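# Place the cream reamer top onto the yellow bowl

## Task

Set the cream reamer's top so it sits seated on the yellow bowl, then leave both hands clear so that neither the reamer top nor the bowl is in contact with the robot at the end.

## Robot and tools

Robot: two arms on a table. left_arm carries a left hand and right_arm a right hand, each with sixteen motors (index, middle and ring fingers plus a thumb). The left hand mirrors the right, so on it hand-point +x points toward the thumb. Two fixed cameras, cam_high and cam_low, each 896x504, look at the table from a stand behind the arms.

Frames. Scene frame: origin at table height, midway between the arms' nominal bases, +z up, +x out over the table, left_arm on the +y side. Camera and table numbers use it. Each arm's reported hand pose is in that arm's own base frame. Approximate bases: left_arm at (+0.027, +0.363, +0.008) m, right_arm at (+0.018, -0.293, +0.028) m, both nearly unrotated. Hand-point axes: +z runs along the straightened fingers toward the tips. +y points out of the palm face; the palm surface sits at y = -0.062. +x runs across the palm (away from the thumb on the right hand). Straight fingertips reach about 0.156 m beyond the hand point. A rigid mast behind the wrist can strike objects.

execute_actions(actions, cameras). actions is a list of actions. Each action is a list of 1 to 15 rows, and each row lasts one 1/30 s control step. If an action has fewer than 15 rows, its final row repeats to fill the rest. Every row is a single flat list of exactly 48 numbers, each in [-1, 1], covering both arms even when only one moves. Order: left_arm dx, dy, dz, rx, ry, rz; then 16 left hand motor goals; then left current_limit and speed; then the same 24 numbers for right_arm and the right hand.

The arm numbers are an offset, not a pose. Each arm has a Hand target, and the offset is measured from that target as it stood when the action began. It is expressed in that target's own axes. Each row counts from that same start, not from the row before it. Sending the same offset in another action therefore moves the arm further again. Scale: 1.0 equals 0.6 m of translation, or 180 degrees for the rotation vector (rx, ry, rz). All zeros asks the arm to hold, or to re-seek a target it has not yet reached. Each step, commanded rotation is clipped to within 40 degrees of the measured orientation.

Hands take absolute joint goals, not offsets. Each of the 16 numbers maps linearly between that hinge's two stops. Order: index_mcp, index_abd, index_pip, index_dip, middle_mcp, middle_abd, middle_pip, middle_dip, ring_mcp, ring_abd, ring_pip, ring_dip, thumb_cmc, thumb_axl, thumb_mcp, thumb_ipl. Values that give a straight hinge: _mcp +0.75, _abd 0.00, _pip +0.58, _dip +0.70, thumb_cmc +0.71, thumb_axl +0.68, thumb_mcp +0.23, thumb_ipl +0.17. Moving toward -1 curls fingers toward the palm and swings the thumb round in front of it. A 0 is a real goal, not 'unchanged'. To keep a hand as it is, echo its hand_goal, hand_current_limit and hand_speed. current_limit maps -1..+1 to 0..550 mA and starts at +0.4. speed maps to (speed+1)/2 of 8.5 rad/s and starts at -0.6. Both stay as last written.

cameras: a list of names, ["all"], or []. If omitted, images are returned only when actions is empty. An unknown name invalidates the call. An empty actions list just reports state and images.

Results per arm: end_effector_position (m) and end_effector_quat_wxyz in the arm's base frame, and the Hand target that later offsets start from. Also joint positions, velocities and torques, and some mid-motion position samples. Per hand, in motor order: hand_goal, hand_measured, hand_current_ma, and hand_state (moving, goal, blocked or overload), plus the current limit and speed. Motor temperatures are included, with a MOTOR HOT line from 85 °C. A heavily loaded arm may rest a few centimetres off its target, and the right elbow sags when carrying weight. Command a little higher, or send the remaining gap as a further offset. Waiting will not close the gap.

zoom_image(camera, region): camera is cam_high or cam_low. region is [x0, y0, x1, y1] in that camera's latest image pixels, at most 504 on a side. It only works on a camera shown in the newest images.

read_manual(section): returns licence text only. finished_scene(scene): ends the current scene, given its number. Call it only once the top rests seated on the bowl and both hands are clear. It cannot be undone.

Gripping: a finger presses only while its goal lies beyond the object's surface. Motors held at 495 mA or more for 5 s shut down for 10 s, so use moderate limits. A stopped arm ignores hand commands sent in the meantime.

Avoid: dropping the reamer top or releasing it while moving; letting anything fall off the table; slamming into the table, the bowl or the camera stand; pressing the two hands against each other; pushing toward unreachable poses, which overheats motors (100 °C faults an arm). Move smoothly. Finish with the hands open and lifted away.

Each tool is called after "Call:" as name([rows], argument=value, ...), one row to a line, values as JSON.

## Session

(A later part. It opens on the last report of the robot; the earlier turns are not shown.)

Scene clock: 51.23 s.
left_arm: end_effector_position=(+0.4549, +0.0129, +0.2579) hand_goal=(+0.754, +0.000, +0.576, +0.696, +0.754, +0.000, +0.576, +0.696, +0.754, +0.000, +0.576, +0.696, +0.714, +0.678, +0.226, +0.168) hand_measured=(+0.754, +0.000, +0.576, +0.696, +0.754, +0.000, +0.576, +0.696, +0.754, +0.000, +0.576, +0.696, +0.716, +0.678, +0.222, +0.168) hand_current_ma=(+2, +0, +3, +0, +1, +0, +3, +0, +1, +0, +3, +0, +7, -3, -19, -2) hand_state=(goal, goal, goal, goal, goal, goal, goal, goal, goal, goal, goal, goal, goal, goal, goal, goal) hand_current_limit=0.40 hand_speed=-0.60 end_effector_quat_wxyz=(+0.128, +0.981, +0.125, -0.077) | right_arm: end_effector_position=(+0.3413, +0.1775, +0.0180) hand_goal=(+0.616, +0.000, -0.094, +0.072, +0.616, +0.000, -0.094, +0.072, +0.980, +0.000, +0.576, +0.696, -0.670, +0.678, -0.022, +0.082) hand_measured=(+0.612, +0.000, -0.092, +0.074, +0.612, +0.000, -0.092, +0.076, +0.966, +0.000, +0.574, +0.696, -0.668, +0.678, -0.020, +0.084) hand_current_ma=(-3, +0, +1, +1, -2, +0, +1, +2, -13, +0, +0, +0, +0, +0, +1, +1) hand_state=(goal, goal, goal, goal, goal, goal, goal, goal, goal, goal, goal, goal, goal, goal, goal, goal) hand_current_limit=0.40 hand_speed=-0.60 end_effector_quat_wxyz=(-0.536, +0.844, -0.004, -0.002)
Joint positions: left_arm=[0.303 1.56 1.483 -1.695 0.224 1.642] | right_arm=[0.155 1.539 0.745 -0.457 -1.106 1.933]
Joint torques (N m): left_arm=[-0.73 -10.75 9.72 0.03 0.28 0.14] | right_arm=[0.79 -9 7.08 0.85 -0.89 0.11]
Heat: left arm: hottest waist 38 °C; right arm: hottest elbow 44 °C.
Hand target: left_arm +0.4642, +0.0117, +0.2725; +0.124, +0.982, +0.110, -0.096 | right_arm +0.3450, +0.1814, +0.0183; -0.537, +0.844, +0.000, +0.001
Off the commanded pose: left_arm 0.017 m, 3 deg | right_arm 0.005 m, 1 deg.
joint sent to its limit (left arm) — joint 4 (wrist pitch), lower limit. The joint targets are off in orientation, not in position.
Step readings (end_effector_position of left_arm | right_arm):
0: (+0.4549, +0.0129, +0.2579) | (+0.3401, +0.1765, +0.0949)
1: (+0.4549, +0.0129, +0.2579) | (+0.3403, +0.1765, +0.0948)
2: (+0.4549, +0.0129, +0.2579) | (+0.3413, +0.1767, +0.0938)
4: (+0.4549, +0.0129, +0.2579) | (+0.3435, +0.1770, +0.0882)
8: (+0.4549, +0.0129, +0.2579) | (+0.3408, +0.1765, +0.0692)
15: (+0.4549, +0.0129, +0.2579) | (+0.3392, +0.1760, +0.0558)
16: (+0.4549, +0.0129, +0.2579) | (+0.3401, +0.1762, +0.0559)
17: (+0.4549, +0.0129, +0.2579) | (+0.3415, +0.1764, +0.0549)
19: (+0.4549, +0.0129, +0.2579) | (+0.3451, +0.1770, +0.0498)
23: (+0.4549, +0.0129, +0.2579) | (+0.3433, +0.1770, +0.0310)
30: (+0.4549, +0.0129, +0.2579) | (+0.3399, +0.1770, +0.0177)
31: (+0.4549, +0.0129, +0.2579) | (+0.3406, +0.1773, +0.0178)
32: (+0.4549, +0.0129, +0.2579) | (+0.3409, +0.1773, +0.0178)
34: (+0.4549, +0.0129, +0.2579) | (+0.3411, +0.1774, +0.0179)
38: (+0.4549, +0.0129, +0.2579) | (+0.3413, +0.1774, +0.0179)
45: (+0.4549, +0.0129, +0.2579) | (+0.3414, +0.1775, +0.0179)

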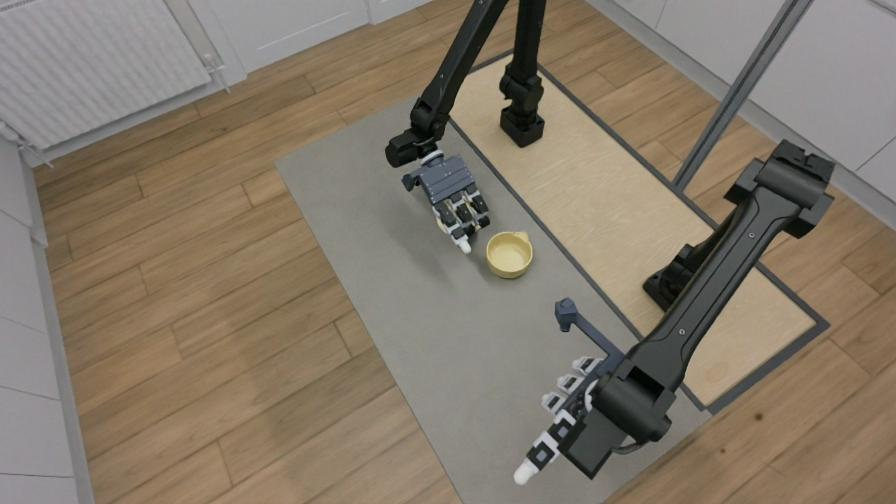

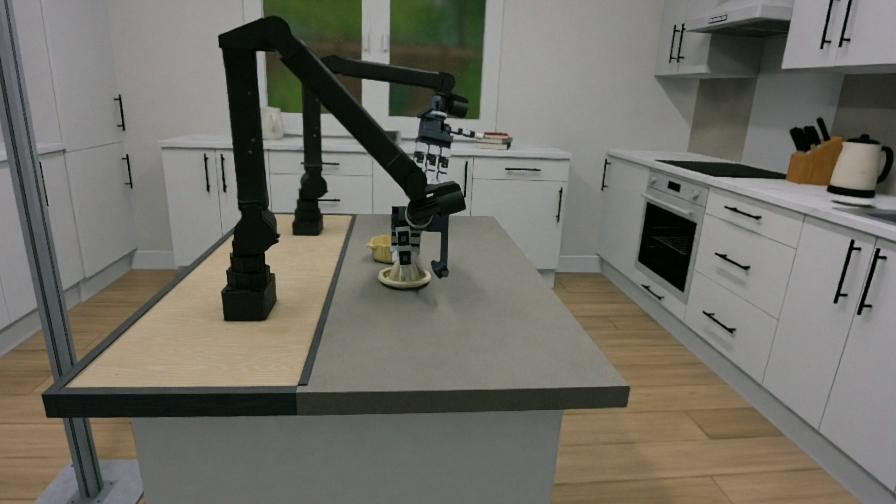

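Call:
execute_actions([
  [[0,0,0,0,0,0,0.754,0,0.576,0.696,0.754,0,0.576,0.696,0.754,0,0.576,0.696,0.714,0.678,0.226,0.168,0.4,-0.6,0,0.0151,0.007,0,0,0,0.616,0,-0.095,0.072,0.616,0,-0.095,0.072,0.98,0,0.576,0.696,-0.671,0.678,-0.022,0.081,0.4,-0.6]],
  [[0,0,0,0,0,0,0.754,0,0.576,0.696,0.754,0,0.576,0.696,0.754,0,0.576,0.696,0.714,0.678,0.226,0.168,0.4,-0.6,0,0,0,0,0,0,0.5205,0,-0.182,-0.087,0.5205,0,-0.182,-0.087,0.98,0,0.576,0.696,-0.671,0.678,-0.247,-0.005,0.4,-0.8]],
  [[0,0,0,0,0,0,0.754,0,0.576,0.696,0.754,0,0.576,0.696,0.754,0,0.576,0.696,0.714,0.678,0.226,0.168,0.4,-0.6,0,0,0,0,0,0,0.5205,0,-0.182,-0.087,0.5205,0,-0.182,-0.087,0.98,0,0.576,0.696,-0.671,0.678,-0.247,-0.005,0.4,-0.8]],
  [[0,0,0,0,0,0,0.754,0,0.576,0.696,0.754,0,0.576,0.696,0.754,0,0.576,0.696,0.714,0.678,0.226,0.168,0.4,-0.6,0,0,0,0,0,0,0.5205,0,-0.182,-0.087,0.5205,0,-0.182,-0.087,0.98,0,0.576,0.696,-0.671,0.678,-0.247,-0.005,0.4,-0.8]],
], cameras=["all"])

Call:
zoom_image(camera="cam_low", region=[350, 180, 470, 300])

Call:
zoom_image(camera="cam_high", region=[410, 140, 530, 260])

Scene clock: 54.43 s.
left_arm: end_effector_position=(+0.4549, +0.0129, +0.2579) hand_goal=(+0.754, +0.000, +0.576, +0.696, +0.754, +0.000, +0.576, +0.696, +0.754, +0.000, +0.576, +0.696, +0.714, +0.678, +0.226, +0.168) hand_measured=(+0.754, +0.000, +0.576, +0.696, +0.754, +0.000, +0.576, +0.696, +0.754, +0.000, +0.576, +0.696, +0.716, +0.678, +0.222, +0.168) hand_current_ma=(+2, +0, +3, +0, +1, +0, +3, +0, +1, +0, +3, +0, +7, -3, -19, -2) hand_state=(goal, goal, goal, goal, goal, goal, goal, goal, goal, goal, goal, goal, goal, goal, goal, goal) hand_current_limit=0.40 hand_speed=-0.60 end_effector_quat_wxyz=(+0.128, +0.981, +0.125, -0.077) | right_arm: end_effector_position=(+0.3443, +0.1781, +0.0120) hand_goal=(+0.520, +0.000, -0.182, -0.086, +0.520, +0.000, -0.182, -0.086, +0.980, +0.000, +0.576, +0.696, -0.670, +0.678, -0.246, -0.004) hand_measured=(+0.534, +0.002, -0.168, -0.074, +0.538, -0.002, -0.168, -0.072, +0.966, +0.000, +0.574, +0.696, -0.666, +0.678, -0.116, +0.020) hand_current_ma=(+15, +0, +12, +11, +21, +0, +14, +14, -13, +0, +0, +0, +2, +0, +385, +47) hand_state=(goal, goal, goal, goal, goal, goal, goal, goal, goal, goal, goal, goal, goal, goal, blocked, blocked) hand_current_limit=0.40 hand_speed=-0.80 end_effector_quat_wxyz=(-0.537, +0.844, -0.001, +0.003)
Joint positions: left_arm=[0.303 1.56 1.483 -1.695 0.224 1.642] | right_arm=[0.155 1.555 0.741 -0.425 -1.106 1.934]
Joint torques (N m): left_arm=[-0.73 -10.75 9.72 0.02 0.27 0.14] | right_arm=[1.2 -8.7 6.71 1.02 -0.95 0.19]
Heat: left arm: hottest waist 38 °C; right arm: hottest elbow 44 °C.
Hand target: left_arm +0.4642, +0.0117, +0.2725; +0.124, +0.982, +0.110, -0.096 | right_arm +0.3449, +0.1814, +0.0083; -0.537, +0.844, +0.000, +0.001
Off the commanded pose: left_arm 0.017 m, 3 deg | right_arm 0.005 m, 0 deg.
joint sent to its limit (left arm) — joint 4 (wrist pitch), lower limit. The joint targets are off in orientation, not in position.
Step readings (end_effector_position of left_arm | right_arm):
0: (+0.4549, +0.0129, +0.2579) | (+0.3413, +0.1775, +0.0180)
1: (+0.4549, +0.0129, +0.2579) | (+0.3414, +0.1775, +0.0180)
2: (+0.4549, +0.0129, +0.2579) | (+0.3419, +0.1776, +0.0180)
4: (+0.4549, +0.0129, +0.2579) | (+0.3439, +0.1779, +0.0177)
8: (+0.4549, +0.0129, +0.2579) | (+0.3458, +0.1782, +0.0152)
15: (+0.4549, +0.0129, +0.2579) | (+0.3443, +0.1780, +0.0121)
16: (+0.4549, +0.0129, +0.2579) | (+0.3441, +0.1779, +0.0120)
17: (+0.4549, +0.0129, +0.2579) | (+0.3442, +0.1779, +0.0120)
19: (+0.4549, +0.0129, +0.2579) | (+0.3444, +0.1780, +0.0120)
23: (+0.4549, +0.0129, +0.2579) | (+0.3443, +0.1780, +0.0120)
30: (+0.4549, +0.0129, +0.2579) | (+0.3443, +0.1781, +0.0120)
31: (+0.4549, +0.0129, +0.2579) | (+0.3443, +0.1781, +0.0120)
32: (+0.4549, +0.0129, +0.2579) | (+0.3443, +0.1781, +0.0120)
34: (+0.4549, +0.0129, +0.2579) | (+0.3443, +0.1781, +0.0120)
38: (+0.4549, +0.0129, +0.2579) | (+0.3443, +0.1781, +0.0120)
45: (+0.4549, +0.0129, +0.2579) | (+0.3443, +0.1781, +0.0120)
46: (+0.4549, +0.0129, +0.2579) | (+0.3443, +0.1781, +0.0120)
47: (+0.4549, +0.0129, +0.2579) | (+0.3443, +0.1781, +0.0120)
49: (+0.4549, +0.0129, +0.2579) | (+0.3443, +0.1781, +0.0120)
53: (+0.4549, +0.0129, +0.2579) | (+0.3443, +0.1781, +0.0120)
60: (+0.4549, +0.0129, +0.2579) | (+0.3443, +0.1781, +0.0120)

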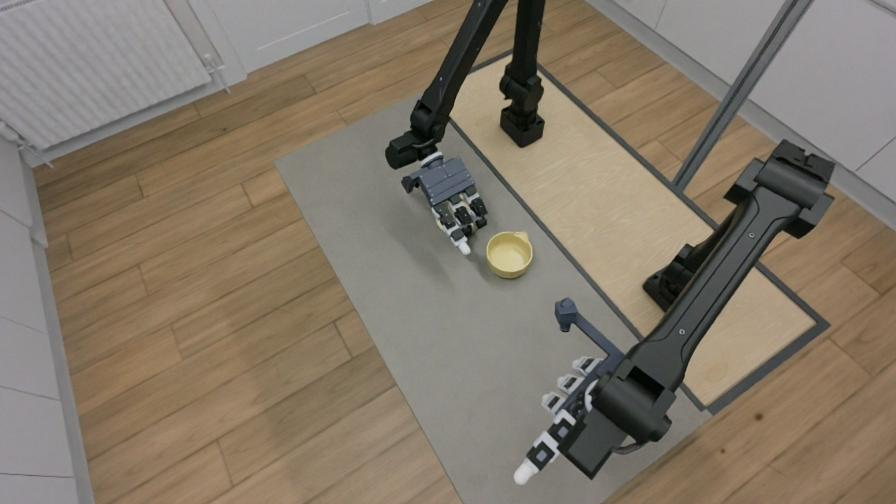

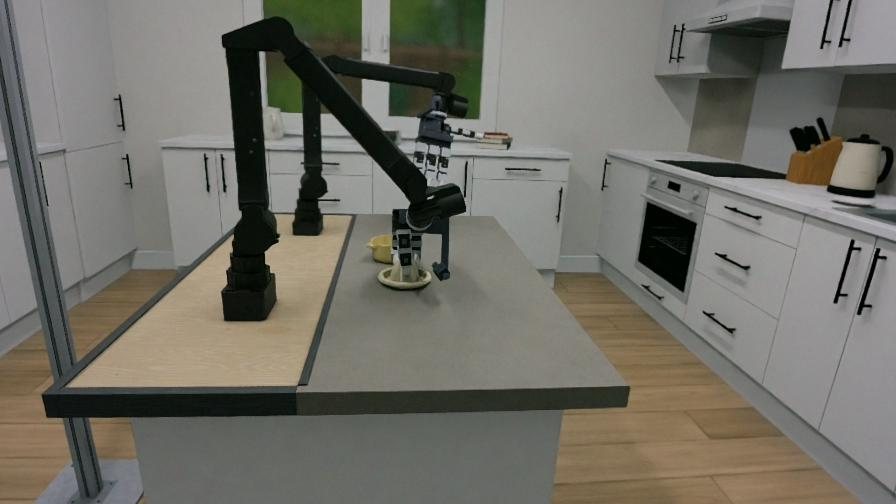

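Scaled by 4.200.

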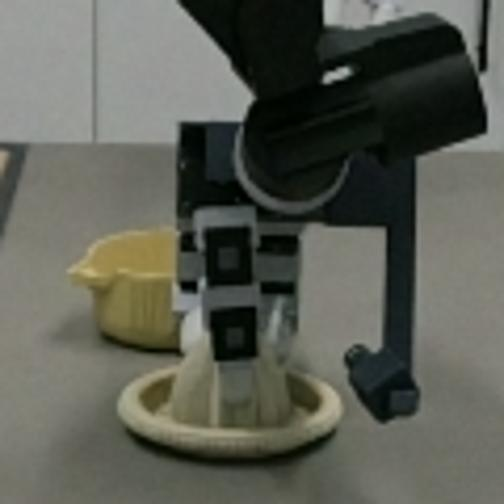

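Scaled by 4.200.

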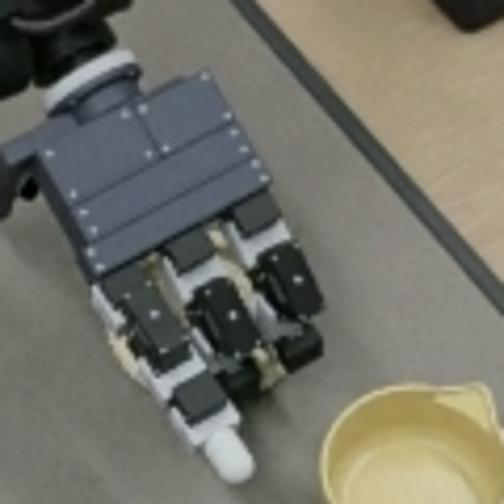

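Call:
execute_actions([
  [[0,0,0,0,0,0,0.754,0,0.576,0.696,0.754,0,0.576,0.696,0.754,0,0.576,0.696,0.714,0.678,0.226,0.168,0.4,-0.6,0,0,0,0,0,0,0.4247,0,-0.241,-0.145,0.4247,0,-0.241,-0.145,0.98,0,0.576,0.696,-0.671,0.678,-0.247,-0.005,0.4,-0.8]],
  [[0,0,0,0,0,0,0.754,0,0.576,0.696,0.754,0,0.576,0.696,0.754,0,0.576,0.696,0.714,0.678,0.226,0.168,0.4,-0.6,0,0,0,0,0,0,0.4247,0,-0.241,-0.145,0.4247,0,-0.241,-0.145,0.98,0,0.576,0.696,-0.671,0.678,-0.247,-0.005,0.4,-0.8]],
], cameras=[])

Scene clock: 56.77 s.
left_arm: end_effector_position=(+0.4549, +0.0129, +0.2579) hand_goal=(+0.754, +0.000, +0.576, +0.696, +0.754, +0.000, +0.576, +0.696, +0.754, +0.000, +0.576, +0.696, +0.714, +0.678, +0.226, +0.168) hand_measured=(+0.754, +0.000, +0.576, +0.696, +0.754, +0.000, +0.576, +0.696, +0.754, +0.000, +0.576, +0.696, +0.716, +0.678, +0.222, +0.168) hand_current_ma=(+2, +0, +3, +0, +1, +0, +3, +0, +1, +0, +3, +0, +7, -3, -19, -2) hand_state=(goal, goal, goal, goal, goal, goal, goal, goal, goal, goal, goal, goal, goal, goal, goal, goal) hand_current_limit=0.40 hand_speed=-0.60 end_effector_quat_wxyz=(+0.128, +0.981, +0.125, -0.077) | right_arm: end_effector_position=(+0.3448, +0.1784, +0.0123) hand_goal=(+0.424, +0.000, -0.240, -0.144, +0.424, +0.000, -0.240, -0.144, +0.980, +0.000, +0.576, +0.696, -0.670, +0.678, -0.246, -0.004) hand_measured=(+0.516, +0.008, -0.170, -0.112, +0.514, -0.010, -0.182, -0.130, +0.966, +0.000, +0.574, +0.696, -0.666, +0.680, -0.116, +0.034) hand_current_ma=(+256, +4, +148, +47, +244, -6, +115, +14, -13, +0, +0, +0, +3, +1, +385, +92) hand_state=(blocked, goal, blocked, blocked, blocked, goal, blocked, goal, goal, goal, goal, goal, goal, goal, blocked, blocked) hand_current_limit=0.40 hand_speed=-0.80 end_effector_quat_wxyz=(-0.538, +0.843, +0.000, +0.004)
Joint positions: left_arm=[0.303 1.56 1.483 -1.695 0.224 1.642] | right_arm=[0.155 1.555 0.741 -0.422 -1.107 1.935]
Joint torques (N m): left_arm=[-0.79 -10.75 9.72 0.02 0.27 0.14] | right_arm=[0.97 -8.64 6.56 0.9 -0.83 0.13]
Heat: left arm: hottest waist 38 °C; right arm: hottest elbow 43 °C.
Hand target: left_arm +0.4642, +0.0117, +0.2725; +0.124, +0.982, +0.110, -0.096 | right_arm +0.3449, +0.1813, +0.0083; -0.537, +0.844, +0.000, +0.001
Off the commanded pose: left_arm 0.017 m, 3 deg | right_arm 0.005 m, 0 deg.
joint sent to its limit (left arm) — joint 4 (wrist pitch), lower limit. The joint targets are off in orientation, not in position.
Step readings (end_effector_position of left_arm | right_arm):
0: (+0.4549, +0.0129, +0.2579) | (+0.3443, +0.1781, +0.0120)
1: (+0.4549, +0.0129, +0.2579) | (+0.3443, +0.1781, +0.0120)
2: (+0.4549, +0.0129, +0.2579) | (+0.3443, +0.1781, +0.0120)
4: (+0.4549, +0.0129, +0.2579) | (+0.3444, +0.1781, +0.0120)
8: (+0.4549, +0.0129, +0.2579) | (+0.3448, +0.1784, +0.0123)
15: (+0.4549, +0.0129, +0.2579) | (+0.3448, +0.1784, +0.0123)
16: (+0.4549, +0.0129, +0.2579) | (+0.3448, +0.1784, +0.0123)
17: (+0.4549, +0.0129, +0.2579) | (+0.3448, +0.1784, +0.0123)
19: (+0.4549, +0.0129, +0.2579) | (+0.3448, +0.1784, +0.0123)
23: (+0.4549, +0.0129, +0.2579) | (+0.3448, +0.1784, +0.0123)
30: (+0.4549, +0.0129, +0.2579) | (+0.3448, +0.1784, +0.0123)
No camera images: "cameras" was empty.

Call:
execute_actions([
  [[0,0,0,0,0,0,0.754,0,0.576,0.696,0.754,0,0.576,0.696,0.754,0,0.576,0.696,0.714,0.678,0.226,0.168,0.4,-0.6,0,-0.0302,-0.0141,0,0,0,0.4247,0,-0.241,-0.145,0.4247,0,-0.241,-0.145,0.98,0,0.576,0.696,-0.671,0.678,-0.247,-0.005,0.4,-0.8]],
  [[0,0,0,0,0,0,0.754,0,0.576,0.696,0.754,0,0.576,0.696,0.754,0,0.576,0.696,0.714,0.678,0.226,0.168,0.4,-0.6,0,-0.0302,-0.0141,0,0,0,0.4247,0,-0.241,-0.145,0.4247,0,-0.241,-0.145,0.98,0,0.576,0.696,-0.671,0.678,-0.247,-0.005,0.4,-0.8]],
], cameras=["all"])

Call:
zoom_image(camera="cam_low", region=[350, 180, 470, 300])

Call:
zoom_image(camera="cam_high", region=[410, 140, 530, 260])

Scene clock: 58.67 s.
left_arm: end_effector_position=(+0.4549, +0.0129, +0.2579) hand_goal=(+0.754, +0.000, +0.576, +0.696, +0.754, +0.000, +0.576, +0.696, +0.754, +0.000, +0.576, +0.696, +0.714, +0.678, +0.226, +0.168) hand_measured=(+0.754, +0.000, +0.576, +0.696, +0.754, +0.000, +0.576, +0.696, +0.754, +0.000, +0.576, +0.696, +0.716, +0.678, +0.222, +0.168) hand_current_ma=(+2, +0, +3, +0, +1, +0, +3, +0, +1, +0, +3, +0, +7, -3, -19, -2) hand_state=(goal, goal, goal, goal, goal, goal, goal, goal, goal, goal, goal, goal, goal, goal, goal, goal) hand_current_limit=0.40 hand_speed=-0.60 end_effector_quat_wxyz=(+0.128, +0.981, +0.125, -0.077) | right_arm: end_effector_position=(+0.3301, +0.1759, +0.0328) hand_goal=(+0.424, +0.000, -0.240, -0.144, +0.424, +0.000, -0.240, -0.144, +0.980, +0.000, +0.576, +0.696, -0.670, +0.678, -0.246, -0.004) hand_measured=(+0.434, +0.006, -0.232, -0.144, +0.422, -0.002, -0.236, -0.140, +0.966, +0.000, +0.574, +0.696, -0.680, +0.674, -0.216, +0.012) hand_current_ma=(+9, +3, +4, +0, -1, -1, +2, +2, -13, +0, +0, +0, -7, -4, +63, +26) hand_state=(goal, goal, goal, goal, goal, goal, goal, goal, goal, goal, goal, goal, goal, goal, blocked, goal) hand_current_limit=0.40 hand_speed=-0.80 end_effector_quat_wxyz=(-0.534, +0.845, -0.010, -0.010)
Joint positions: left_arm=[0.303 1.56 1.483 -1.695 0.224 1.642] | right_arm=[0.156 1.488 0.741 -0.522 -1.104 1.938]
Joint torques (N m): left_arm=[-0.73 -10.75 9.74 0.03 0.28 0.14] | right_arm=[0.97 -10.11 10.28 -0.4 -0.92 0.15]
Heat: left arm: hottest waist 38 °C; right arm: hottest elbow 43 °C.
Hand target: left_arm +0.4642, +0.0117, +0.2725; +0.124, +0.982, +0.110, -0.096 | right_arm +0.3449, +0.1813, +0.0484; -0.537, +0.844, +0.000, +0.001
Off the commanded pose: left_arm 0.017 m, 3 deg | right_arm 0.022 m, 2 deg.
joint sent to its limit (left arm) — joint 4 (wrist pitch), lower limit. The joint targets are off in orientation, not in position.
Step readings (end_effector_position of left_arm | right_arm):
0: (+0.4549, +0.0129, +0.2579) | (+0.3448, +0.1784, +0.0123)
1: (+0.4549, +0.0129, +0.2579) | (+0.3448, +0.1784, +0.0123)
2: (+0.4549, +0.0129, +0.2579) | (+0.3448, +0.1784, +0.0123)
4: (+0.4549, +0.0129, +0.2579) | (+0.3440, +0.1783, +0.0127)
8: (+0.4549, +0.0129, +0.2579) | (+0.3402, +0.1779, +0.0139)
15: (+0.4549, +0.0129, +0.2579) | (+0.3389, +0.1775, +0.0163)
16: (+0.4549, +0.0129, +0.2579) | (+0.3387, +0.1774, +0.0164)
17: (+0.4549, +0.0129, +0.2579) | (+0.3377, +0.1772, +0.0166)
19: (+0.4549, +0.0129, +0.2579) | (+0.3347, +0.1766, +0.0187)
23: (+0.4549, +0.0129, +0.2579) | (+0.3319, +0.1762, +0.0273)
30: (+0.4549, +0.0129, +0.2579) | (+0.3306, +0.1760, +0.0328)

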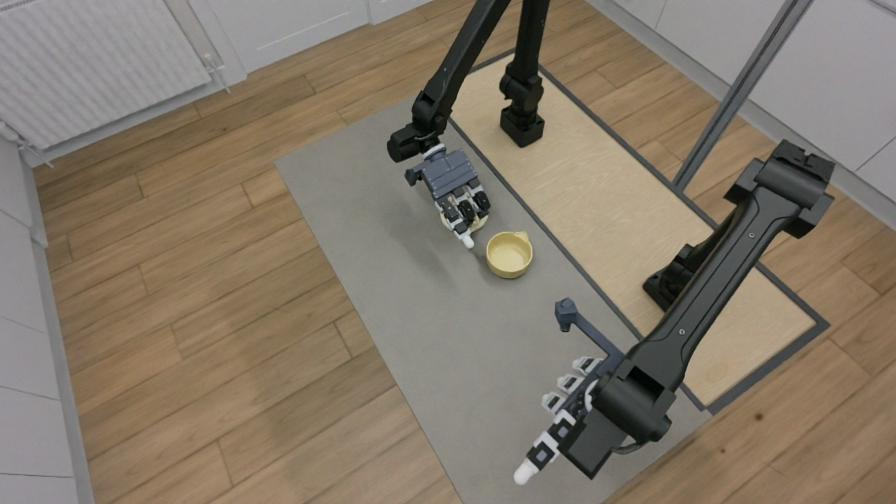

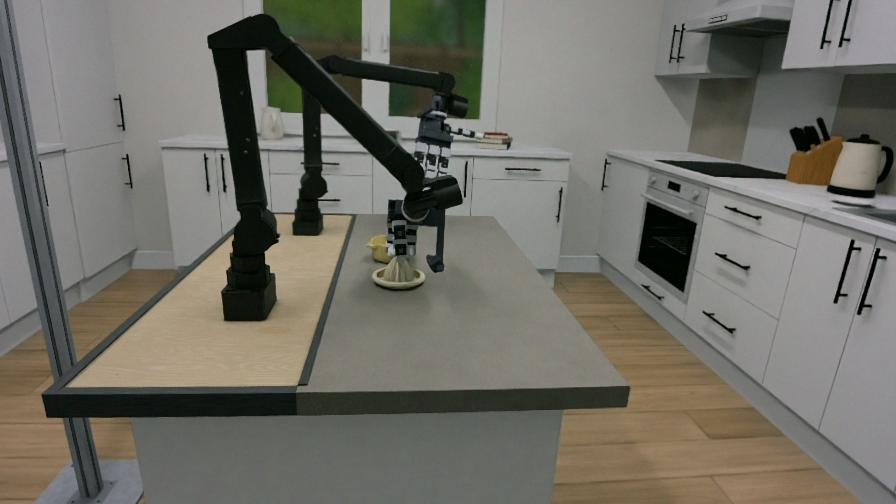

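Scaled by 4.200.

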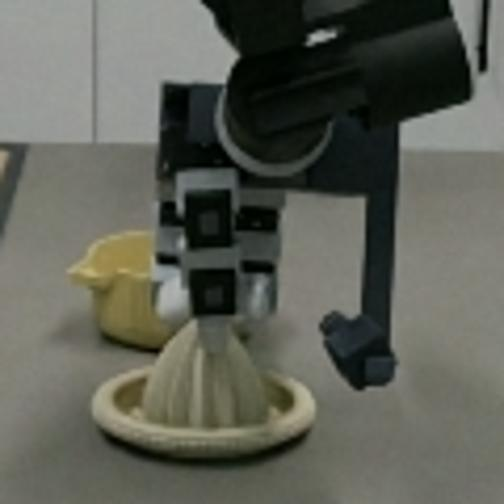

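Scaled by 4.200.

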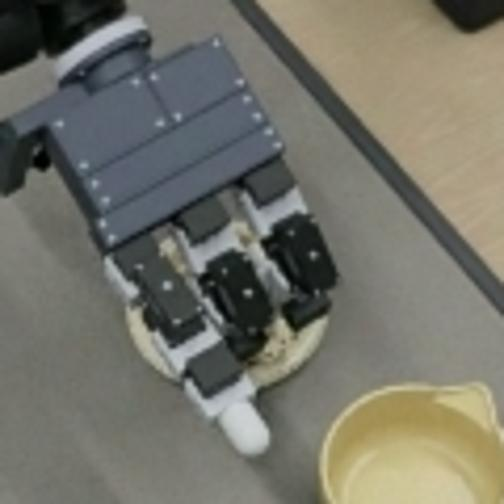

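Call:
execute_actions([
  [[0,0,0,0,0,0,0.754,0,0.576,0.696,0.754,0,0.576,0.696,0.754,0,0.576,0.696,0.714,0.678,0.226,0.168,0.4,-0.6,0,0,0,0,0,0,0.685,0,-0.153,-0.101,0.685,0,-0.153,-0.101,0.98,0,0.576,0.696,-0.671,0.678,0.056,-0.103,0.4,-0.6]],
  [[0,0,0,0,0,0,0.754,0,0.576,0.696,0.754,0,0.576,0.696,0.754,0,0.576,0.696,0.714,0.678,0.226,0.168,0.4,-0.6,-0.0267,0.0565,0.0208,0,0,0,0.685,0,-0.153,-0.101,0.685,0,-0.153,-0.101,0.98,0,0.576,0.696,-0.671,0.678,0.056,-0.103,0.4,-0.6]],
  [[0,0,0,0,0,0,0.754,0,0.576,0.696,0.754,0,0.576,0.696,0.754,0,0.576,0.696,0.714,0.678,0.226,0.168,0.4,-0.6,0,0,0,0,0,0,0.685,0,-0.153,-0.101,0.685,0,-0.153,-0.101,0.98,0,0.576,0.696,-0.671,0.678,0.056,-0.103,0.4,-0.6]],
], cameras=["all"])

Call:
zoom_image(camera="cam_low", region=[350, 180, 470, 300])

Call:
zoom_image(camera="cam_high", region=[410, 140, 530, 260])

Scene clock: 65.10 s.
left_arm: end_effector_position=(+0.4549, +0.0129, +0.2579) hand_goal=(+0.754, +0.000, +0.576, +0.696, +0.754, +0.000, +0.576, +0.696, +0.754, +0.000, +0.576, +0.696, +0.714, +0.678, +0.226, +0.168) hand_measured=(+0.754, +0.000, +0.576, +0.696, +0.754, +0.000, +0.576, +0.696, +0.754, +0.000, +0.576, +0.696, +0.716, +0.678, +0.222, +0.168) hand_current_ma=(+2, +0, +3, +0, +1, +0, +3, +0, +1, +0, +3, +0, +7, -3, -19, -2) hand_state=(goal, goal, goal, goal, goal, goal, goal, goal, goal, goal, goal, goal, goal, goal, goal, goal) hand_current_limit=0.40 hand_speed=-0.60 end_effector_quat_wxyz=(+0.128, +0.981, +0.125, -0.077) | right_arm: end_effector_position=(+0.3266, +0.1753, +0.0143) hand_goal=(+0.686, +0.000, -0.152, -0.100, +0.686, +0.000, -0.152, -0.100, +0.980, +0.000, +0.576, +0.696, -0.670, +0.678, +0.056, -0.102) hand_measured=(+0.670, +0.002, -0.154, -0.102, +0.670, -0.002, -0.154, -0.102, +0.966, +0.000, +0.574, +0.696, -0.672, +0.676, +0.054, -0.100) hand_current_ma=(-17, +1, -1, -1, -17, -1, -1, -1, -13, +0, +0, +0, -1, -1, -1, +2) hand_state=(goal, goal, goal, goal, goal, goal, goal, goal, goal, goal, goal, goal, goal, goal, goal, goal) hand_current_limit=0.40 hand_speed=-0.60 end_effector_quat_wxyz=(-0.536, +0.844, -0.004, +0.000)
Joint positions: left_arm=[0.303 1.56 1.483 -1.695 0.224 1.642] | right_arm=[0.156 1.511 0.698 -0.432 -1.104 1.938]
Joint torques (N m): left_arm=[-0.79 -10.75 9.73 0.06 0.27 0.14] | right_arm=[0.26 -8.18 6.75 1.01 -1.01 0.06]
Heat: left arm: hottest waist 38 °C; right arm: hottest elbow 44 °C.
Hand target: left_arm +0.4642, +0.0117, +0.2725; +0.124, +0.982, +0.110, -0.096 | right_arm +0.3291, +0.1783, +0.0124; -0.537, +0.844, +0.000, +0.002
Off the commanded pose: left_arm 0.017 m, 3 deg | right_arm 0.004 m, 1 deg.
joint sent to its limit (left arm) — joint 4 (wrist pitch), lower limit. The joint targets are off in orientation, not in position.
Step readings (end_effector_position of left_arm | right_arm):
0: (+0.4549, +0.0129, +0.2579) | (+0.3301, +0.1759, +0.0328)
1: (+0.4549, +0.0129, +0.2579) | (+0.3301, +0.1759, +0.0328)
2: (+0.4549, +0.0129, +0.2579) | (+0.3301, +0.1759, +0.0328)
4: (+0.4549, +0.0129, +0.2579) | (+0.3301, +0.1759, +0.0328)
8: (+0.4549, +0.0129, +0.2579) | (+0.3301, +0.1759, +0.0328)
15: (+0.4549, +0.0129, +0.2579) | (+0.3301, +0.1759, +0.0328)
16: (+0.4549, +0.0129, +0.2579) | (+0.3301, +0.1759, +0.0328)
17: (+0.4549, +0.0129, +0.2579) | (+0.3304, +0.1759, +0.0328)
19: (+0.4549, +0.0129, +0.2579) | (+0.3327, +0.1763, +0.0317)
23: (+0.4549, +0.0129, +0.2579) | (+0.3306, +0.1760, +0.0242)
30: (+0.4549, +0.0129, +0.2579) | (+0.3251, +0.1751, +0.0142)
31: (+0.4549, +0.0129, +0.2579) | (+0.3254, +0.1752, +0.0142)
32: (+0.4549, +0.0129, +0.2579) | (+0.3258, +0.1752, +0.0143)
34: (+0.4549, +0.0129, +0.2579) | (+0.3263, +0.1753, +0.0143)
38: (+0.4549, +0.0129, +0.2579) | (+0.3265, +0.1753, +0.0143)
45: (+0.4549, +0.0129, +0.2579) | (+0.3266, +0.1753, +0.0143)

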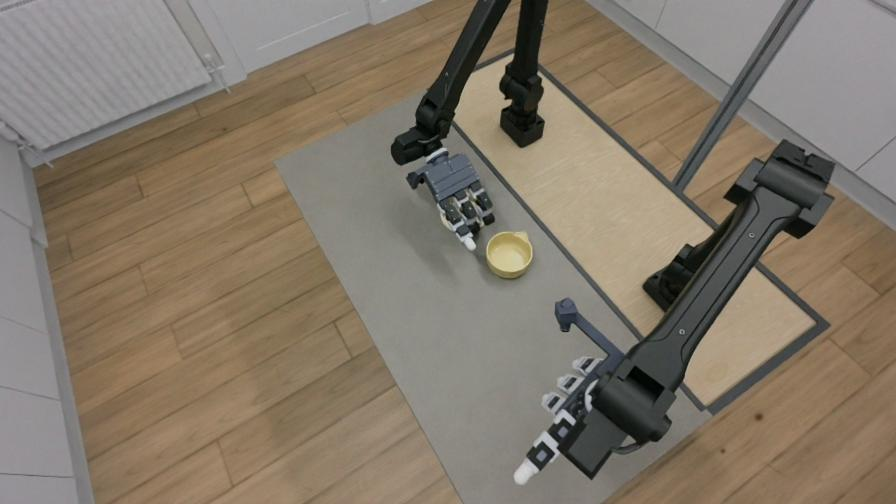

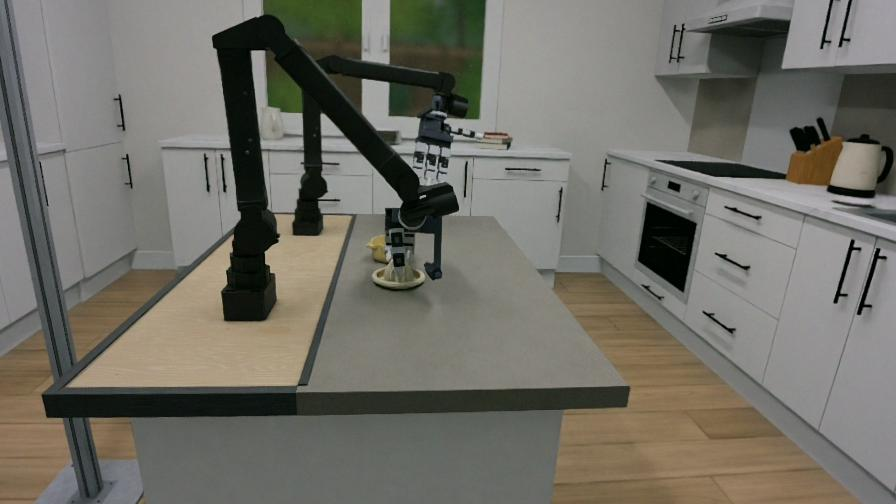

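Scaled by 4.200.

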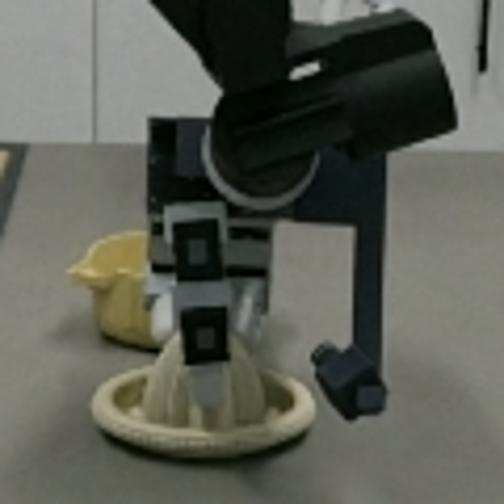

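Scaled by 4.200.

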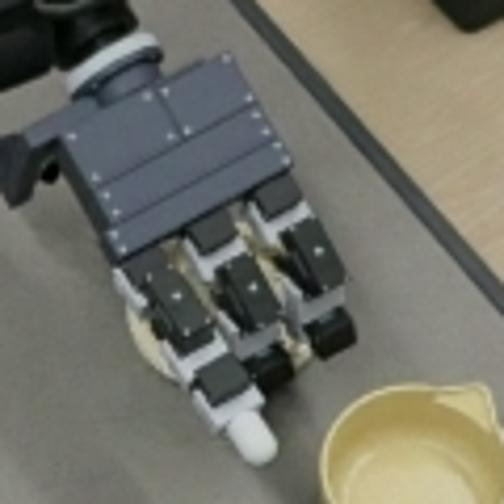

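Call:
execute_actions([
  [[0,0,0,0,0,0,0.754,0,0.576,0.696,0.754,0,0.576,0.696,0.754,0,0.576,0.696,0.714,0.678,0.226,0.168,0.4,-0.6,0,0.0166,0.0077,0,0,0,0.685,0,-0.153,-0.101,0.685,0,-0.153,-0.101,0.98,0,0.576,0.696,-0.671,0.678,0.056,-0.103,0.4,-0.6]],
  [[0,0,0,0,0,0,0.754,0,0.576,0.696,0.754,0,0.576,0.696,0.754,0,0.576,0.696,0.714,0.678,0.226,0.168,0.4,-0.6,0,0.0083,0.0038,0,0,0,0.685,0,-0.153,-0.101,0.685,0,-0.153,-0.101,0.98,0,0.576,0.696,-0.671,0.678,0.056,-0.103,0.4,-0.6]],
  [[0,0,0,0,0,0,0.754,0,0.576,0.696,0.754,0,0.576,0.696,0.754,0,0.576,0.696,0.714,0.678,0.226,0.168,0.4,-0.6,0,0,0,0,0,0,0.685,0,-0.153,-0.101,0.685,0,-0.153,-0.101,0.98,0,0.576,0.696,-0.671,0.678,0.056,-0.103,0.4,-0.6]],
], cameras=["all"])

Call:
zoom_image(camera="cam_low", region=[350, 180, 470, 300])

Scene clock: 67.40 s.
left_arm: end_effector_position=(+0.4549, +0.0129, +0.2579) hand_goal=(+0.754, +0.000, +0.576, +0.696, +0.754, +0.000, +0.576, +0.696, +0.754, +0.000, +0.576, +0.696, +0.714, +0.678, +0.226, +0.168) hand_measured=(+0.754, +0.000, +0.576, +0.696, +0.754, +0.000, +0.576, +0.696, +0.754, +0.000, +0.576, +0.696, +0.716, +0.678, +0.222, +0.168) hand_current_ma=(+2, +0, +3, +0, +1, +0, +3, +0, +1, +0, +3, +0, +7, -3, -19, -2) hand_state=(goal, goal, goal, goal, goal, goal, goal, goal, goal, goal, goal, goal, goal, goal, goal, goal) hand_current_limit=0.40 hand_speed=-0.60 end_effector_quat_wxyz=(+0.128, +0.981, +0.125, -0.077) | right_arm: end_effector_position=(+0.3297, +0.1760, +0.0022) hand_goal=(+0.686, +0.000, -0.152, -0.100, +0.686, +0.000, -0.152, -0.100, +0.980, +0.000, +0.576, +0.696, -0.670, +0.678, +0.056, -0.102) hand_measured=(+0.670, +0.002, -0.154, -0.102, +0.670, -0.002, -0.154, -0.102, +0.966, +0.000, +0.574, +0.696, -0.670, +0.676, +0.056, -0.102) hand_current_ma=(-17, +1, -1, -1, -17, -1, -1, -1, -13, +0, +0, +0, +0, +0, +0, +0) hand_state=(goal, goal, goal, goal, goal, goal, goal, goal, goal, goal, goal, goal, goal, goal, goal, goal) hand_current_limit=0.40 hand_speed=-0.60 end_effector_quat_wxyz=(-0.537, +0.844, -0.002, +0.004)
Joint positions: left_arm=[0.303 1.56 1.483 -1.695 0.224 1.642] | right_arm=[0.156 1.545 0.69 -0.379 -1.105 1.939]
Joint torques (N m): left_arm=[-0.79 -10.75 9.74 0.03 0.28 0.14] | right_arm=[0.79 -8.35 6.17 0.73 -0.98 0.04]
Heat: left arm: hottest waist 38 °C; right arm: hottest elbow 44 °C.
Hand target: left_arm +0.4642, +0.0117, +0.2725; +0.124, +0.982, +0.110, -0.096 | right_arm +0.3290, +0.1782, -0.0041; -0.537, +0.844, +0.000, +0.001
Off the commanded pose: left_arm 0.017 m, 3 deg | right_arm 0.007 m, 0 deg.
joint sent to its limit (left arm) — joint 4 (wrist pitch), lower limit. The joint targets are off in orientation, not in position.
Step readings (end_effector_position of left_arm | right_arm):
0: (+0.4549, +0.0129, +0.2579) | (+0.3266, +0.1753, +0.0143)
1: (+0.4549, +0.0129, +0.2579) | (+0.3267, +0.1753, +0.0143)
2: (+0.4549, +0.0129, +0.2579) | (+0.3270, +0.1754, +0.0140)
4: (+0.4549, +0.0129, +0.2579) | (+0.3286, +0.1756, +0.0128)
8: (+0.4549, +0.0129, +0.2579) | (+0.3285, +0.1756, +0.0076)
15: (+0.4549, +0.0129, +0.2579) | (+0.3269, +0.1754, +0.0041)
16: (+0.4549, +0.0129, +0.2579) | (+0.3271, +0.1754, +0.0041)
17: (+0.4549, +0.0129, +0.2579) | (+0.3275, +0.1755, +0.0040)
19: (+0.4549, +0.0129, +0.2579) | (+0.3285, +0.1756, +0.0035)
23: (+0.4549, +0.0129, +0.2579) | (+0.3293, +0.1758, +0.0020)
30: (+0.4549, +0.0129, +0.2579) | (+0.3296, +0.1759, +0.0022)
31: (+0.4549, +0.0129, +0.2579) | (+0.3296, +0.1759, +0.0022)
32: (+0.4549, +0.0129, +0.2579) | (+0.3296, +0.1759, +0.0022)
34: (+0.4549, +0.0129, +0.2579) | (+0.3296, +0.1759, +0.0022)
38: (+0.4549, +0.0129, +0.2579) | (+0.3297, +0.1760, +0.0022)
45: (+0.4549, +0.0129, +0.2579) | (+0.3297, +0.1760, +0.0022)

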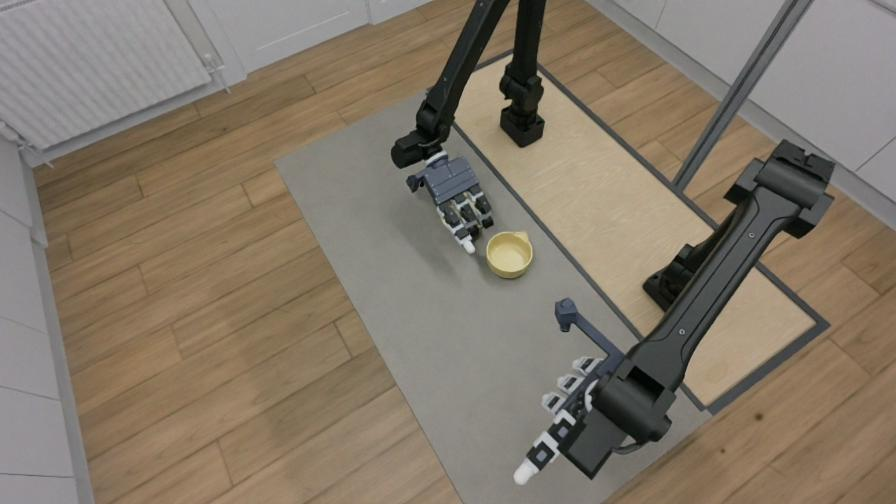

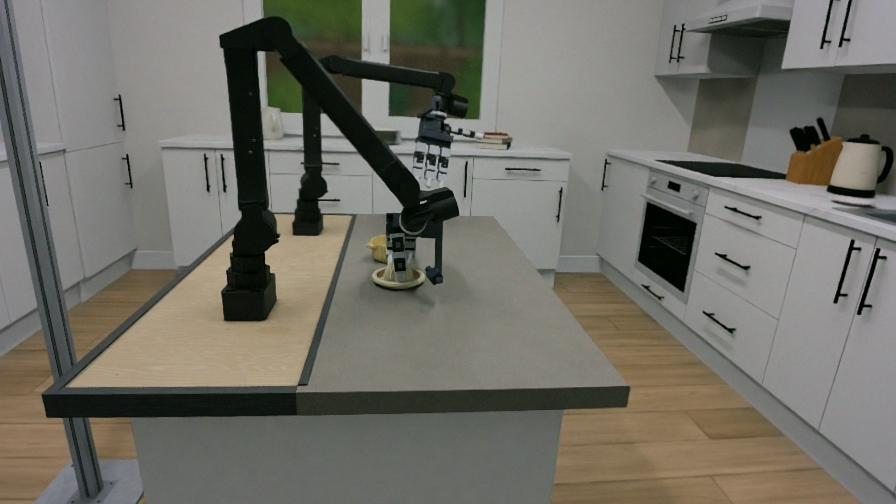

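Scaled by 4.200.

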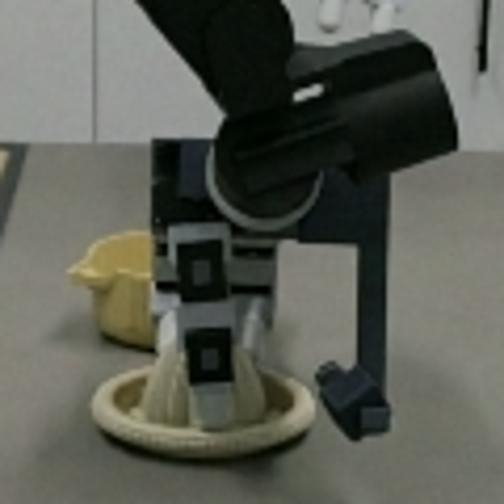

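Call:
execute_actions([
  [[0,0,0,0,0,0,0.754,0,0.576,0.696,0.754,0,0.576,0.696,0.754,0,0.576,0.696,0.714,0.678,0.226,0.168,0.4,-0.6,0,0.0083,0.0038,0,0,0,0.65,0,-0.153,-0.101,0.65,0,-0.153,-0.101,0.98,0,0.576,0.696,-0.671,0.678,0.02,-0.09,0.4,-0.8]],
  [[0,0,0,0,0,0,0.754,0,0.576,0.696,0.754,0,0.576,0.696,0.754,0,0.576,0.696,0.714,0.678,0.226,0.168,0.4,-0.6,0,0,0,0,0,0,0.65,0,-0.153,-0.101,0.65,0,-0.153,-0.101,0.98,0,0.576,0.696,-0.671,0.678,0.02,-0.09,0.4,-0.8]],
], cameras=[])

Scene clock: 69.13 s.
left_arm: end_effector_position=(+0.4549, +0.0129, +0.2579) hand_goal=(+0.754, +0.000, +0.576, +0.696, +0.754, +0.000, +0.576, +0.696, +0.754, +0.000, +0.576, +0.696, +0.714, +0.678, +0.226, +0.168) hand_measured=(+0.754, +0.000, +0.576, +0.696, +0.754, +0.000, +0.576, +0.696, +0.754, +0.000, +0.576, +0.696, +0.716, +0.678, +0.222, +0.168) hand_current_ma=(+2, +0, +3, +0, +1, +0, +3, +0, +1, +0, +3, +0, +7, -3, -19, -2) hand_state=(goal, goal, goal, goal, goal, goal, goal, goal, goal, goal, goal, goal, goal, goal, goal, goal) hand_current_limit=0.40 hand_speed=-0.60 end_effector_quat_wxyz=(+0.128, +0.981, +0.125, -0.077) | right_arm: end_effector_position=(+0.3307, +0.1766, -0.0020) hand_goal=(+0.650, +0.000, -0.152, -0.100, +0.650, +0.000, -0.152, -0.100, +0.980, +0.000, +0.576, +0.696, -0.670, +0.678, +0.020, -0.090) hand_measured=(+0.646, +0.002, -0.154, -0.102, +0.644, -0.002, -0.160, -0.106, +0.966, +0.000, +0.574, +0.696, -0.670, +0.676, +0.014, -0.094) hand_current_ma=(-3, +1, -1, -1, -4, +0, -6, -4, -13, +0, +0, +0, +0, +0, -5, -3) hand_state=(goal, goal, goal, goal, goal, goal, goal, goal, goal, goal, goal, goal, goal, goal, goal, goal) hand_current_limit=0.40 hand_speed=-0.80 end_effector_quat_wxyz=(-0.538, +0.843, +0.000, +0.005)
Joint positions: left_arm=[0.303 1.56 1.483 -1.695 0.224 1.642] | right_arm=[0.156 1.558 0.688 -0.36 -1.108 1.939]
Joint torques (N m): left_arm=[-0.79 -10.64 9.73 0.03 0.27 0.14] | right_arm=[-0.03 -7.82 5.79 1.02 -0.87 0.05]
Heat: left arm: hottest waist 38 °C; right arm: hottest elbow 43 °C.
Hand target: left_arm +0.4642, +0.0117, +0.2725; +0.124, +0.982, +0.110, -0.096 | right_arm +0.3290, +0.1782, -0.0096; -0.537, +0.844, +0.000, +0.001
Off the commanded pose: left_arm 0.017 m, 3 deg | right_arm 0.008 m, 0 deg.
joint sent to its limit (left arm) — joint 4 (wrist pitch), lower limit. The joint targets are off in orientation, not in position.
Step readings (end_effector_position of left_arm | right_arm):
0: (+0.4549, +0.0129, +0.2579) | (+0.3297, +0.1760, +0.0022)
1: (+0.4549, +0.0129, +0.2579) | (+0.3297, +0.1760, +0.0022)
2: (+0.4549, +0.0129, +0.2579) | (+0.3300, +0.1760, +0.0022)
4: (+0.4549, +0.0129, +0.2579) | (+0.3307, +0.1761, +0.0011)
8: (+0.4549, +0.0129, +0.2579) | (+0.3305, +0.1764, -0.0019)
15: (+0.4549, +0.0129, +0.2579) | (+0.3307, +0.1766, -0.0020)
16: (+0.4549, +0.0129, +0.2579) | (+0.3307, +0.1766, -0.0020)
17: (+0.4549, +0.0129, +0.2579) | (+0.3307, +0.1766, -0.0020)
19: (+0.4549, +0.0129, +0.2579) | (+0.3307, +0.1766, -0.0020)
23: (+0.4549, +0.0129, +0.2579) | (+0.3307, +0.1766, -0.0020)
30: (+0.4549, +0.0129, +0.2579) | (+0.3307, +0.1766, -0.0020)
No camera images: "cameras" was empty.

Call:
execute_actions([
  [[0,0,0,0,0,0,0.754,0,0.576,0.696,0.754,0,0.576,0.696,0.754,0,0.576,0.696,0.714,0.678,0.226,0.168,0.4,-0.6,0,0,0,0,0,0,0.4247,0,-0.22,-0.145,0.4247,0,-0.22,-0.145,0.98,0,0.576,0.696,-0.671,0.678,-0.18,-0.09,0.72,-0.8]],
  [[0,0,0,0,0,0,0.754,0,0.576,0.696,0.754,0,0.576,0.696,0.754,0,0.576,0.696,0.714,0.678,0.226,0.168,0.4,-0.6,0,0,0,0,0,0,0.4247,0,-0.22,-0.145,0.4247,0,-0.22,-0.145,0.98,0,0.576,0.696,-0.671,0.678,-0.25,-0.09,0.72,-0.8]],
  [[0,0,0,0,0,0,0.754,0,0.576,0.696,0.754,0,0.576,0.696,0.754,0,0.576,0.696,0.714,0.678,0.226,0.168,0.4,-0.6,0,0,0,0,0,0,0.37,0,-0.26,-0.18,0.37,0,-0.26,-0.18,0.98,0,0.576,0.696,-0.671,0.678,-0.28,-0.1,0.72,-0.8]],
  [[0,0,0,0,0,0,0.754,0,0.576,0.696,0.754,0,0.576,0.696,0.754,0,0.576,0.696,0.714,0.678,0.226,0.168,0.4,-0.6,0,0,0,0,0,0,0.37,0,-0.26,-0.18,0.37,0,-0.26,-0.18,0.98,0,0.576,0.696,-0.671,0.678,-0.28,-0.1,0.72,-0.8]],
], cameras=[])

Scene clock: 72.43 s.
left_arm: end_effector_position=(+0.4549, +0.0129, +0.2579) hand_goal=(+0.754, +0.000, +0.576, +0.696, +0.754, +0.000, +0.576, +0.696, +0.754, +0.000, +0.576, +0.696, +0.714, +0.678, +0.226, +0.168) hand_measured=(+0.754, +0.000, +0.576, +0.696, +0.754, +0.000, +0.576, +0.696, +0.754, +0.000, +0.576, +0.696, +0.716, +0.678, +0.222, +0.168) hand_current_ma=(+2, +0, +3, +0, +1, +0, +3, +0, +1, +0, +3, +0, +7, -3, -19, -2) hand_state=(goal, goal, goal, goal, goal, goal, goal, goal, goal, goal, goal, goal, goal, goal, goal, goal) hand_current_limit=0.40 hand_speed=-0.60 end_effector_quat_wxyz=(+0.128, +0.981, +0.125, -0.077) | right_arm: end_effector_position=(+0.3302, +0.1775, -0.0023) hand_goal=(+0.370, +0.000, -0.260, -0.180, +0.370, +0.000, -0.260, -0.180, +0.980, +0.000, +0.576, +0.696, -0.670, +0.678, -0.280, -0.100) hand_measured=(+0.568, +0.004, -0.172, -0.142, +0.462, -0.006, -0.206, -0.148, +0.966, +0.000, +0.574, +0.696, -0.676, +0.678, -0.010, -0.060) hand_current_ma=(+473, +2, +214, +63, +251, -2, +102, +46, -13, +0, +0, +0, -4, +0, +473, +101) hand_state=(blocked, goal, blocked, blocked, blocked, goal, blocked, blocked, goal, goal, goal, goal, goal, goal, blocked, blocked) hand_current_limit=0.72 hand_speed=-0.80 end_effector_quat_wxyz=(-0.540, +0.842, +0.000, +0.004)
Joint positions: left_arm=[0.303 1.56 1.483 -1.695 0.224 1.642] | right_arm=[0.156 1.56 0.687 -0.356 -1.113 1.94]
Joint torques (N m): left_arm=[-0.85 -10.75 9.73 0.05 0.27 0.14] | right_arm=[1.08 -8.35 5.87 0.92 -0.71 0.06]
Motor temperatures (°C): left_arm=[38 31 37 31 28 31] | right_arm=[39 35 43 33 32 28]
Heat: left arm: hottest waist 38 °C; right arm: hottest elbow 43 °C.
Hand target: left_arm +0.4642, +0.0117, +0.2725; +0.124, +0.982, +0.110, -0.096 | right_arm +0.3290, +0.1781, -0.0096; -0.537, +0.844, +0.000, +0.001
Off the commanded pose: left_arm 0.017 m, 3 deg | right_arm 0.007 m, 1 deg.
joint sent to its limit (left arm) — joint 4 (wrist pitch), lower limit. The joint targets are off in orientation, not in position.
Step readings (end_effector_position of left_arm | right_arm):
0: (+0.4549, +0.0129, +0.2579) | (+0.3307, +0.1766, -0.0020)
1: (+0.4549, +0.0129, +0.2579) | (+0.3307, +0.1766, -0.0020)
2: (+0.4549, +0.0129, +0.2579) | (+0.3308, +0.1767, -0.0020)
4: (+0.4549, +0.0129, +0.2579) | (+0.3305, +0.1766, -0.0029)
8: (+0.4549, +0.0129, +0.2579) | (+0.3303, +0.1768, -0.0029)
15: (+0.4549, +0.0129, +0.2579) | (+0.3302, +0.1775, -0.0024)
16: (+0.4549, +0.0129, +0.2579) | (+0.3301, +0.1775, -0.0024)
17: (+0.4549, +0.0129, +0.2579) | (+0.3301, +0.1775, -0.0024)
19: (+0.4549, +0.0129, +0.2579) | (+0.3301, +0.1775, -0.0024)
23: (+0.4549, +0.0129, +0.2579) | (+0.3302, +0.1775, -0.0023)
30: (+0.4549, +0.0129, +0.2579) | (+0.3302, +0.1775, -0.0023)
31: (+0.4549, +0.0129, +0.2579) | (+0.3302, +0.1775, -0.0023)
32: (+0.4549, +0.0129, +0.2579) | (+0.3302, +0.1775, -0.0023)
34: (+0.4549, +0.0129, +0.2579) | (+0.3302, +0.1775, -0.0023)
38: (+0.4549, +0.0129, +0.2579) | (+0.3302, +0.1775, -0.0023)
45: (+0.4549, +0.0129, +0.2579) | (+0.3302, +0.1775, -0.0023)
46: (+0.4549, +0.0129, +0.2579) | (+0.3302, +0.1775, -0.0023)
47: (+0.4549, +0.0129, +0.2579) | (+0.3302, +0.1775, -0.0023)
49: (+0.4549, +0.0129, +0.2579) | (+0.3302, +0.1775, -0.0023)
53: (+0.4549, +0.0129, +0.2579) | (+0.3302, +0.1775, -0.0023)
60: (+0.4549, +0.0129, +0.2579) | (+0.3302, +0.1775, -0.0023)
No camera images: "cameras" was empty.

Call:
execute_actions(actions=[], cameras=["cam_low","cam_high"])

Call:
zoom_image(camera="cam_low", region=[360, 210, 440, 290])

Call:
zoom_image(camera="cam_high", region=[410, 170, 510, 270])

Scene clock: 72.77 s.
left_arm: end_effector_position=(+0.4549, +0.0129, +0.2579) hand_goal=(+0.754, +0.000, +0.576, +0.696, +0.754, +0.000, +0.576, +0.696, +0.754, +0.000, +0.576, +0.696, +0.714, +0.678, +0.226, +0.168) hand_measured=(+0.754, +0.000, +0.576, +0.696, +0.754, +0.000, +0.576, +0.696, +0.754, +0.000, +0.576, +0.696, +0.716, +0.678, +0.222, +0.168) hand_current_ma=(+2, +0, +3, +0, +1, +0, +3, +0, +1, +0, +3, +0, +7, -3, -19, -2) hand_state=(goal, goal, goal, goal, goal, goal, goal, goal, goal, goal, goal, goal, goal, goal, goal, goal) hand_current_limit=0.40 hand_speed=-0.60 end_effector_quat_wxyz=(+0.128, +0.981, +0.125, -0.077) | right_arm: end_effector_position=(+0.3302, +0.1775, -0.0023) hand_goal=(+0.370, +0.000, -0.260, -0.180, +0.370, +0.000, -0.260, -0.180, +0.980, +0.000, +0.576, +0.696, -0.670, +0.678, -0.280, -0.100) hand_measured=(+0.568, +0.004, -0.172, -0.142, +0.462, -0.006, -0.206, -0.148, +0.966, +0.000, +0.574, +0.696, -0.676, +0.678, -0.010, -0.060) hand_current_ma=(+473, +2, +214, +63, +251, -2, +102, +46, -13, +0, +0, +0, -4, +0, +473, +101) hand_state=(blocked, goal, blocked, blocked, blocked, goal, blocked, blocked, goal, goal, goal, goal, goal, goal, blocked, blocked) hand_current_limit=0.72 hand_speed=-0.80 end_effector_quat_wxyz=(-0.540, +0.842, +0.000, +0.004)
Joint positions: left_arm=[0.303 1.56 1.483 -1.695 0.224 1.642] | right_arm=[0.156 1.56 0.687 -0.356 -1.113 1.94]
Joint velocities: within noise
Joint torques (N m): left_arm=[-0.85 -10.75 9.73 0.05 0.27 0.14] | right_arm=[0.32 -6.95 5.72 0.84 -0.65 0.05]
Motor temperatures (°C): left_arm=[38 31 37 31 28 31] | right_arm=[39 35 43 33 32 28]
Heat: left arm: hottest waist 38 °C; right arm: hottest elbow 43 °C.
Hand target: left_arm +0.4642, +0.0117, +0.2725; +0.124, +0.982, +0.110, -0.096 | right_arm +0.3290, +0.1781, -0.0096; -0.537, +0.844, +0.000, +0.001
Off the commanded pose: left_arm 0.017 m, 3 deg | right_arm 0.007 m, 1 deg.

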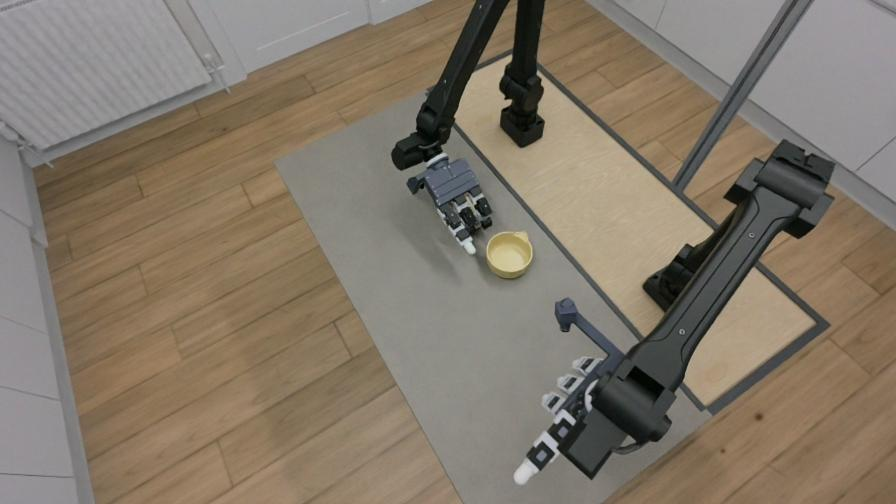

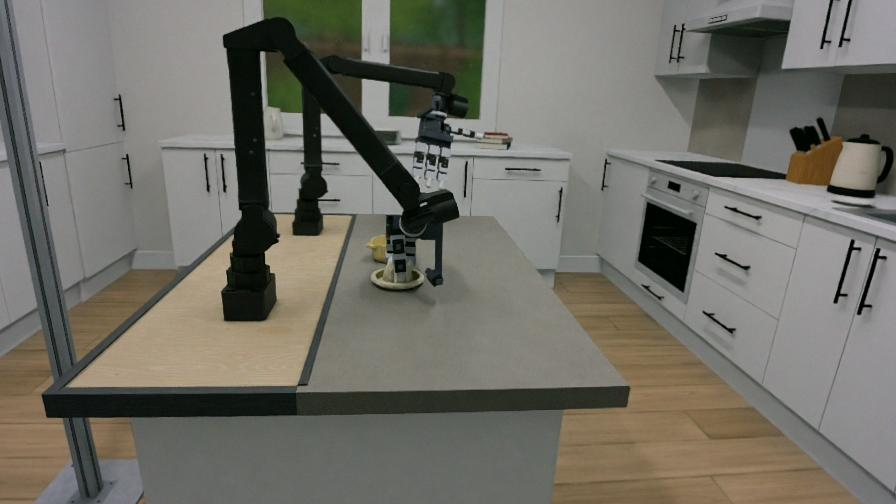

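Scaled by 6.300.

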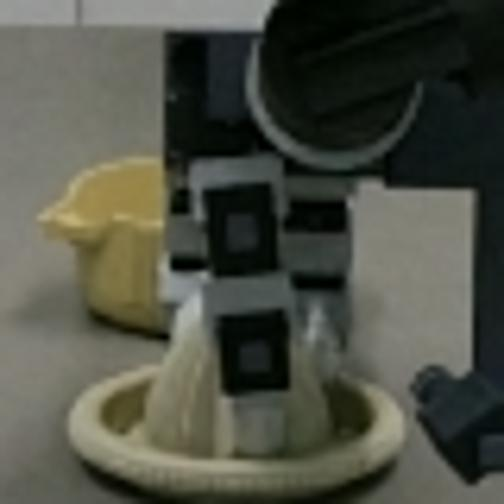

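Scaled by 5.040.

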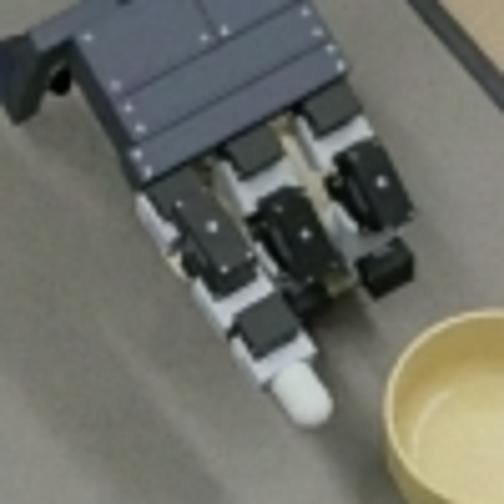

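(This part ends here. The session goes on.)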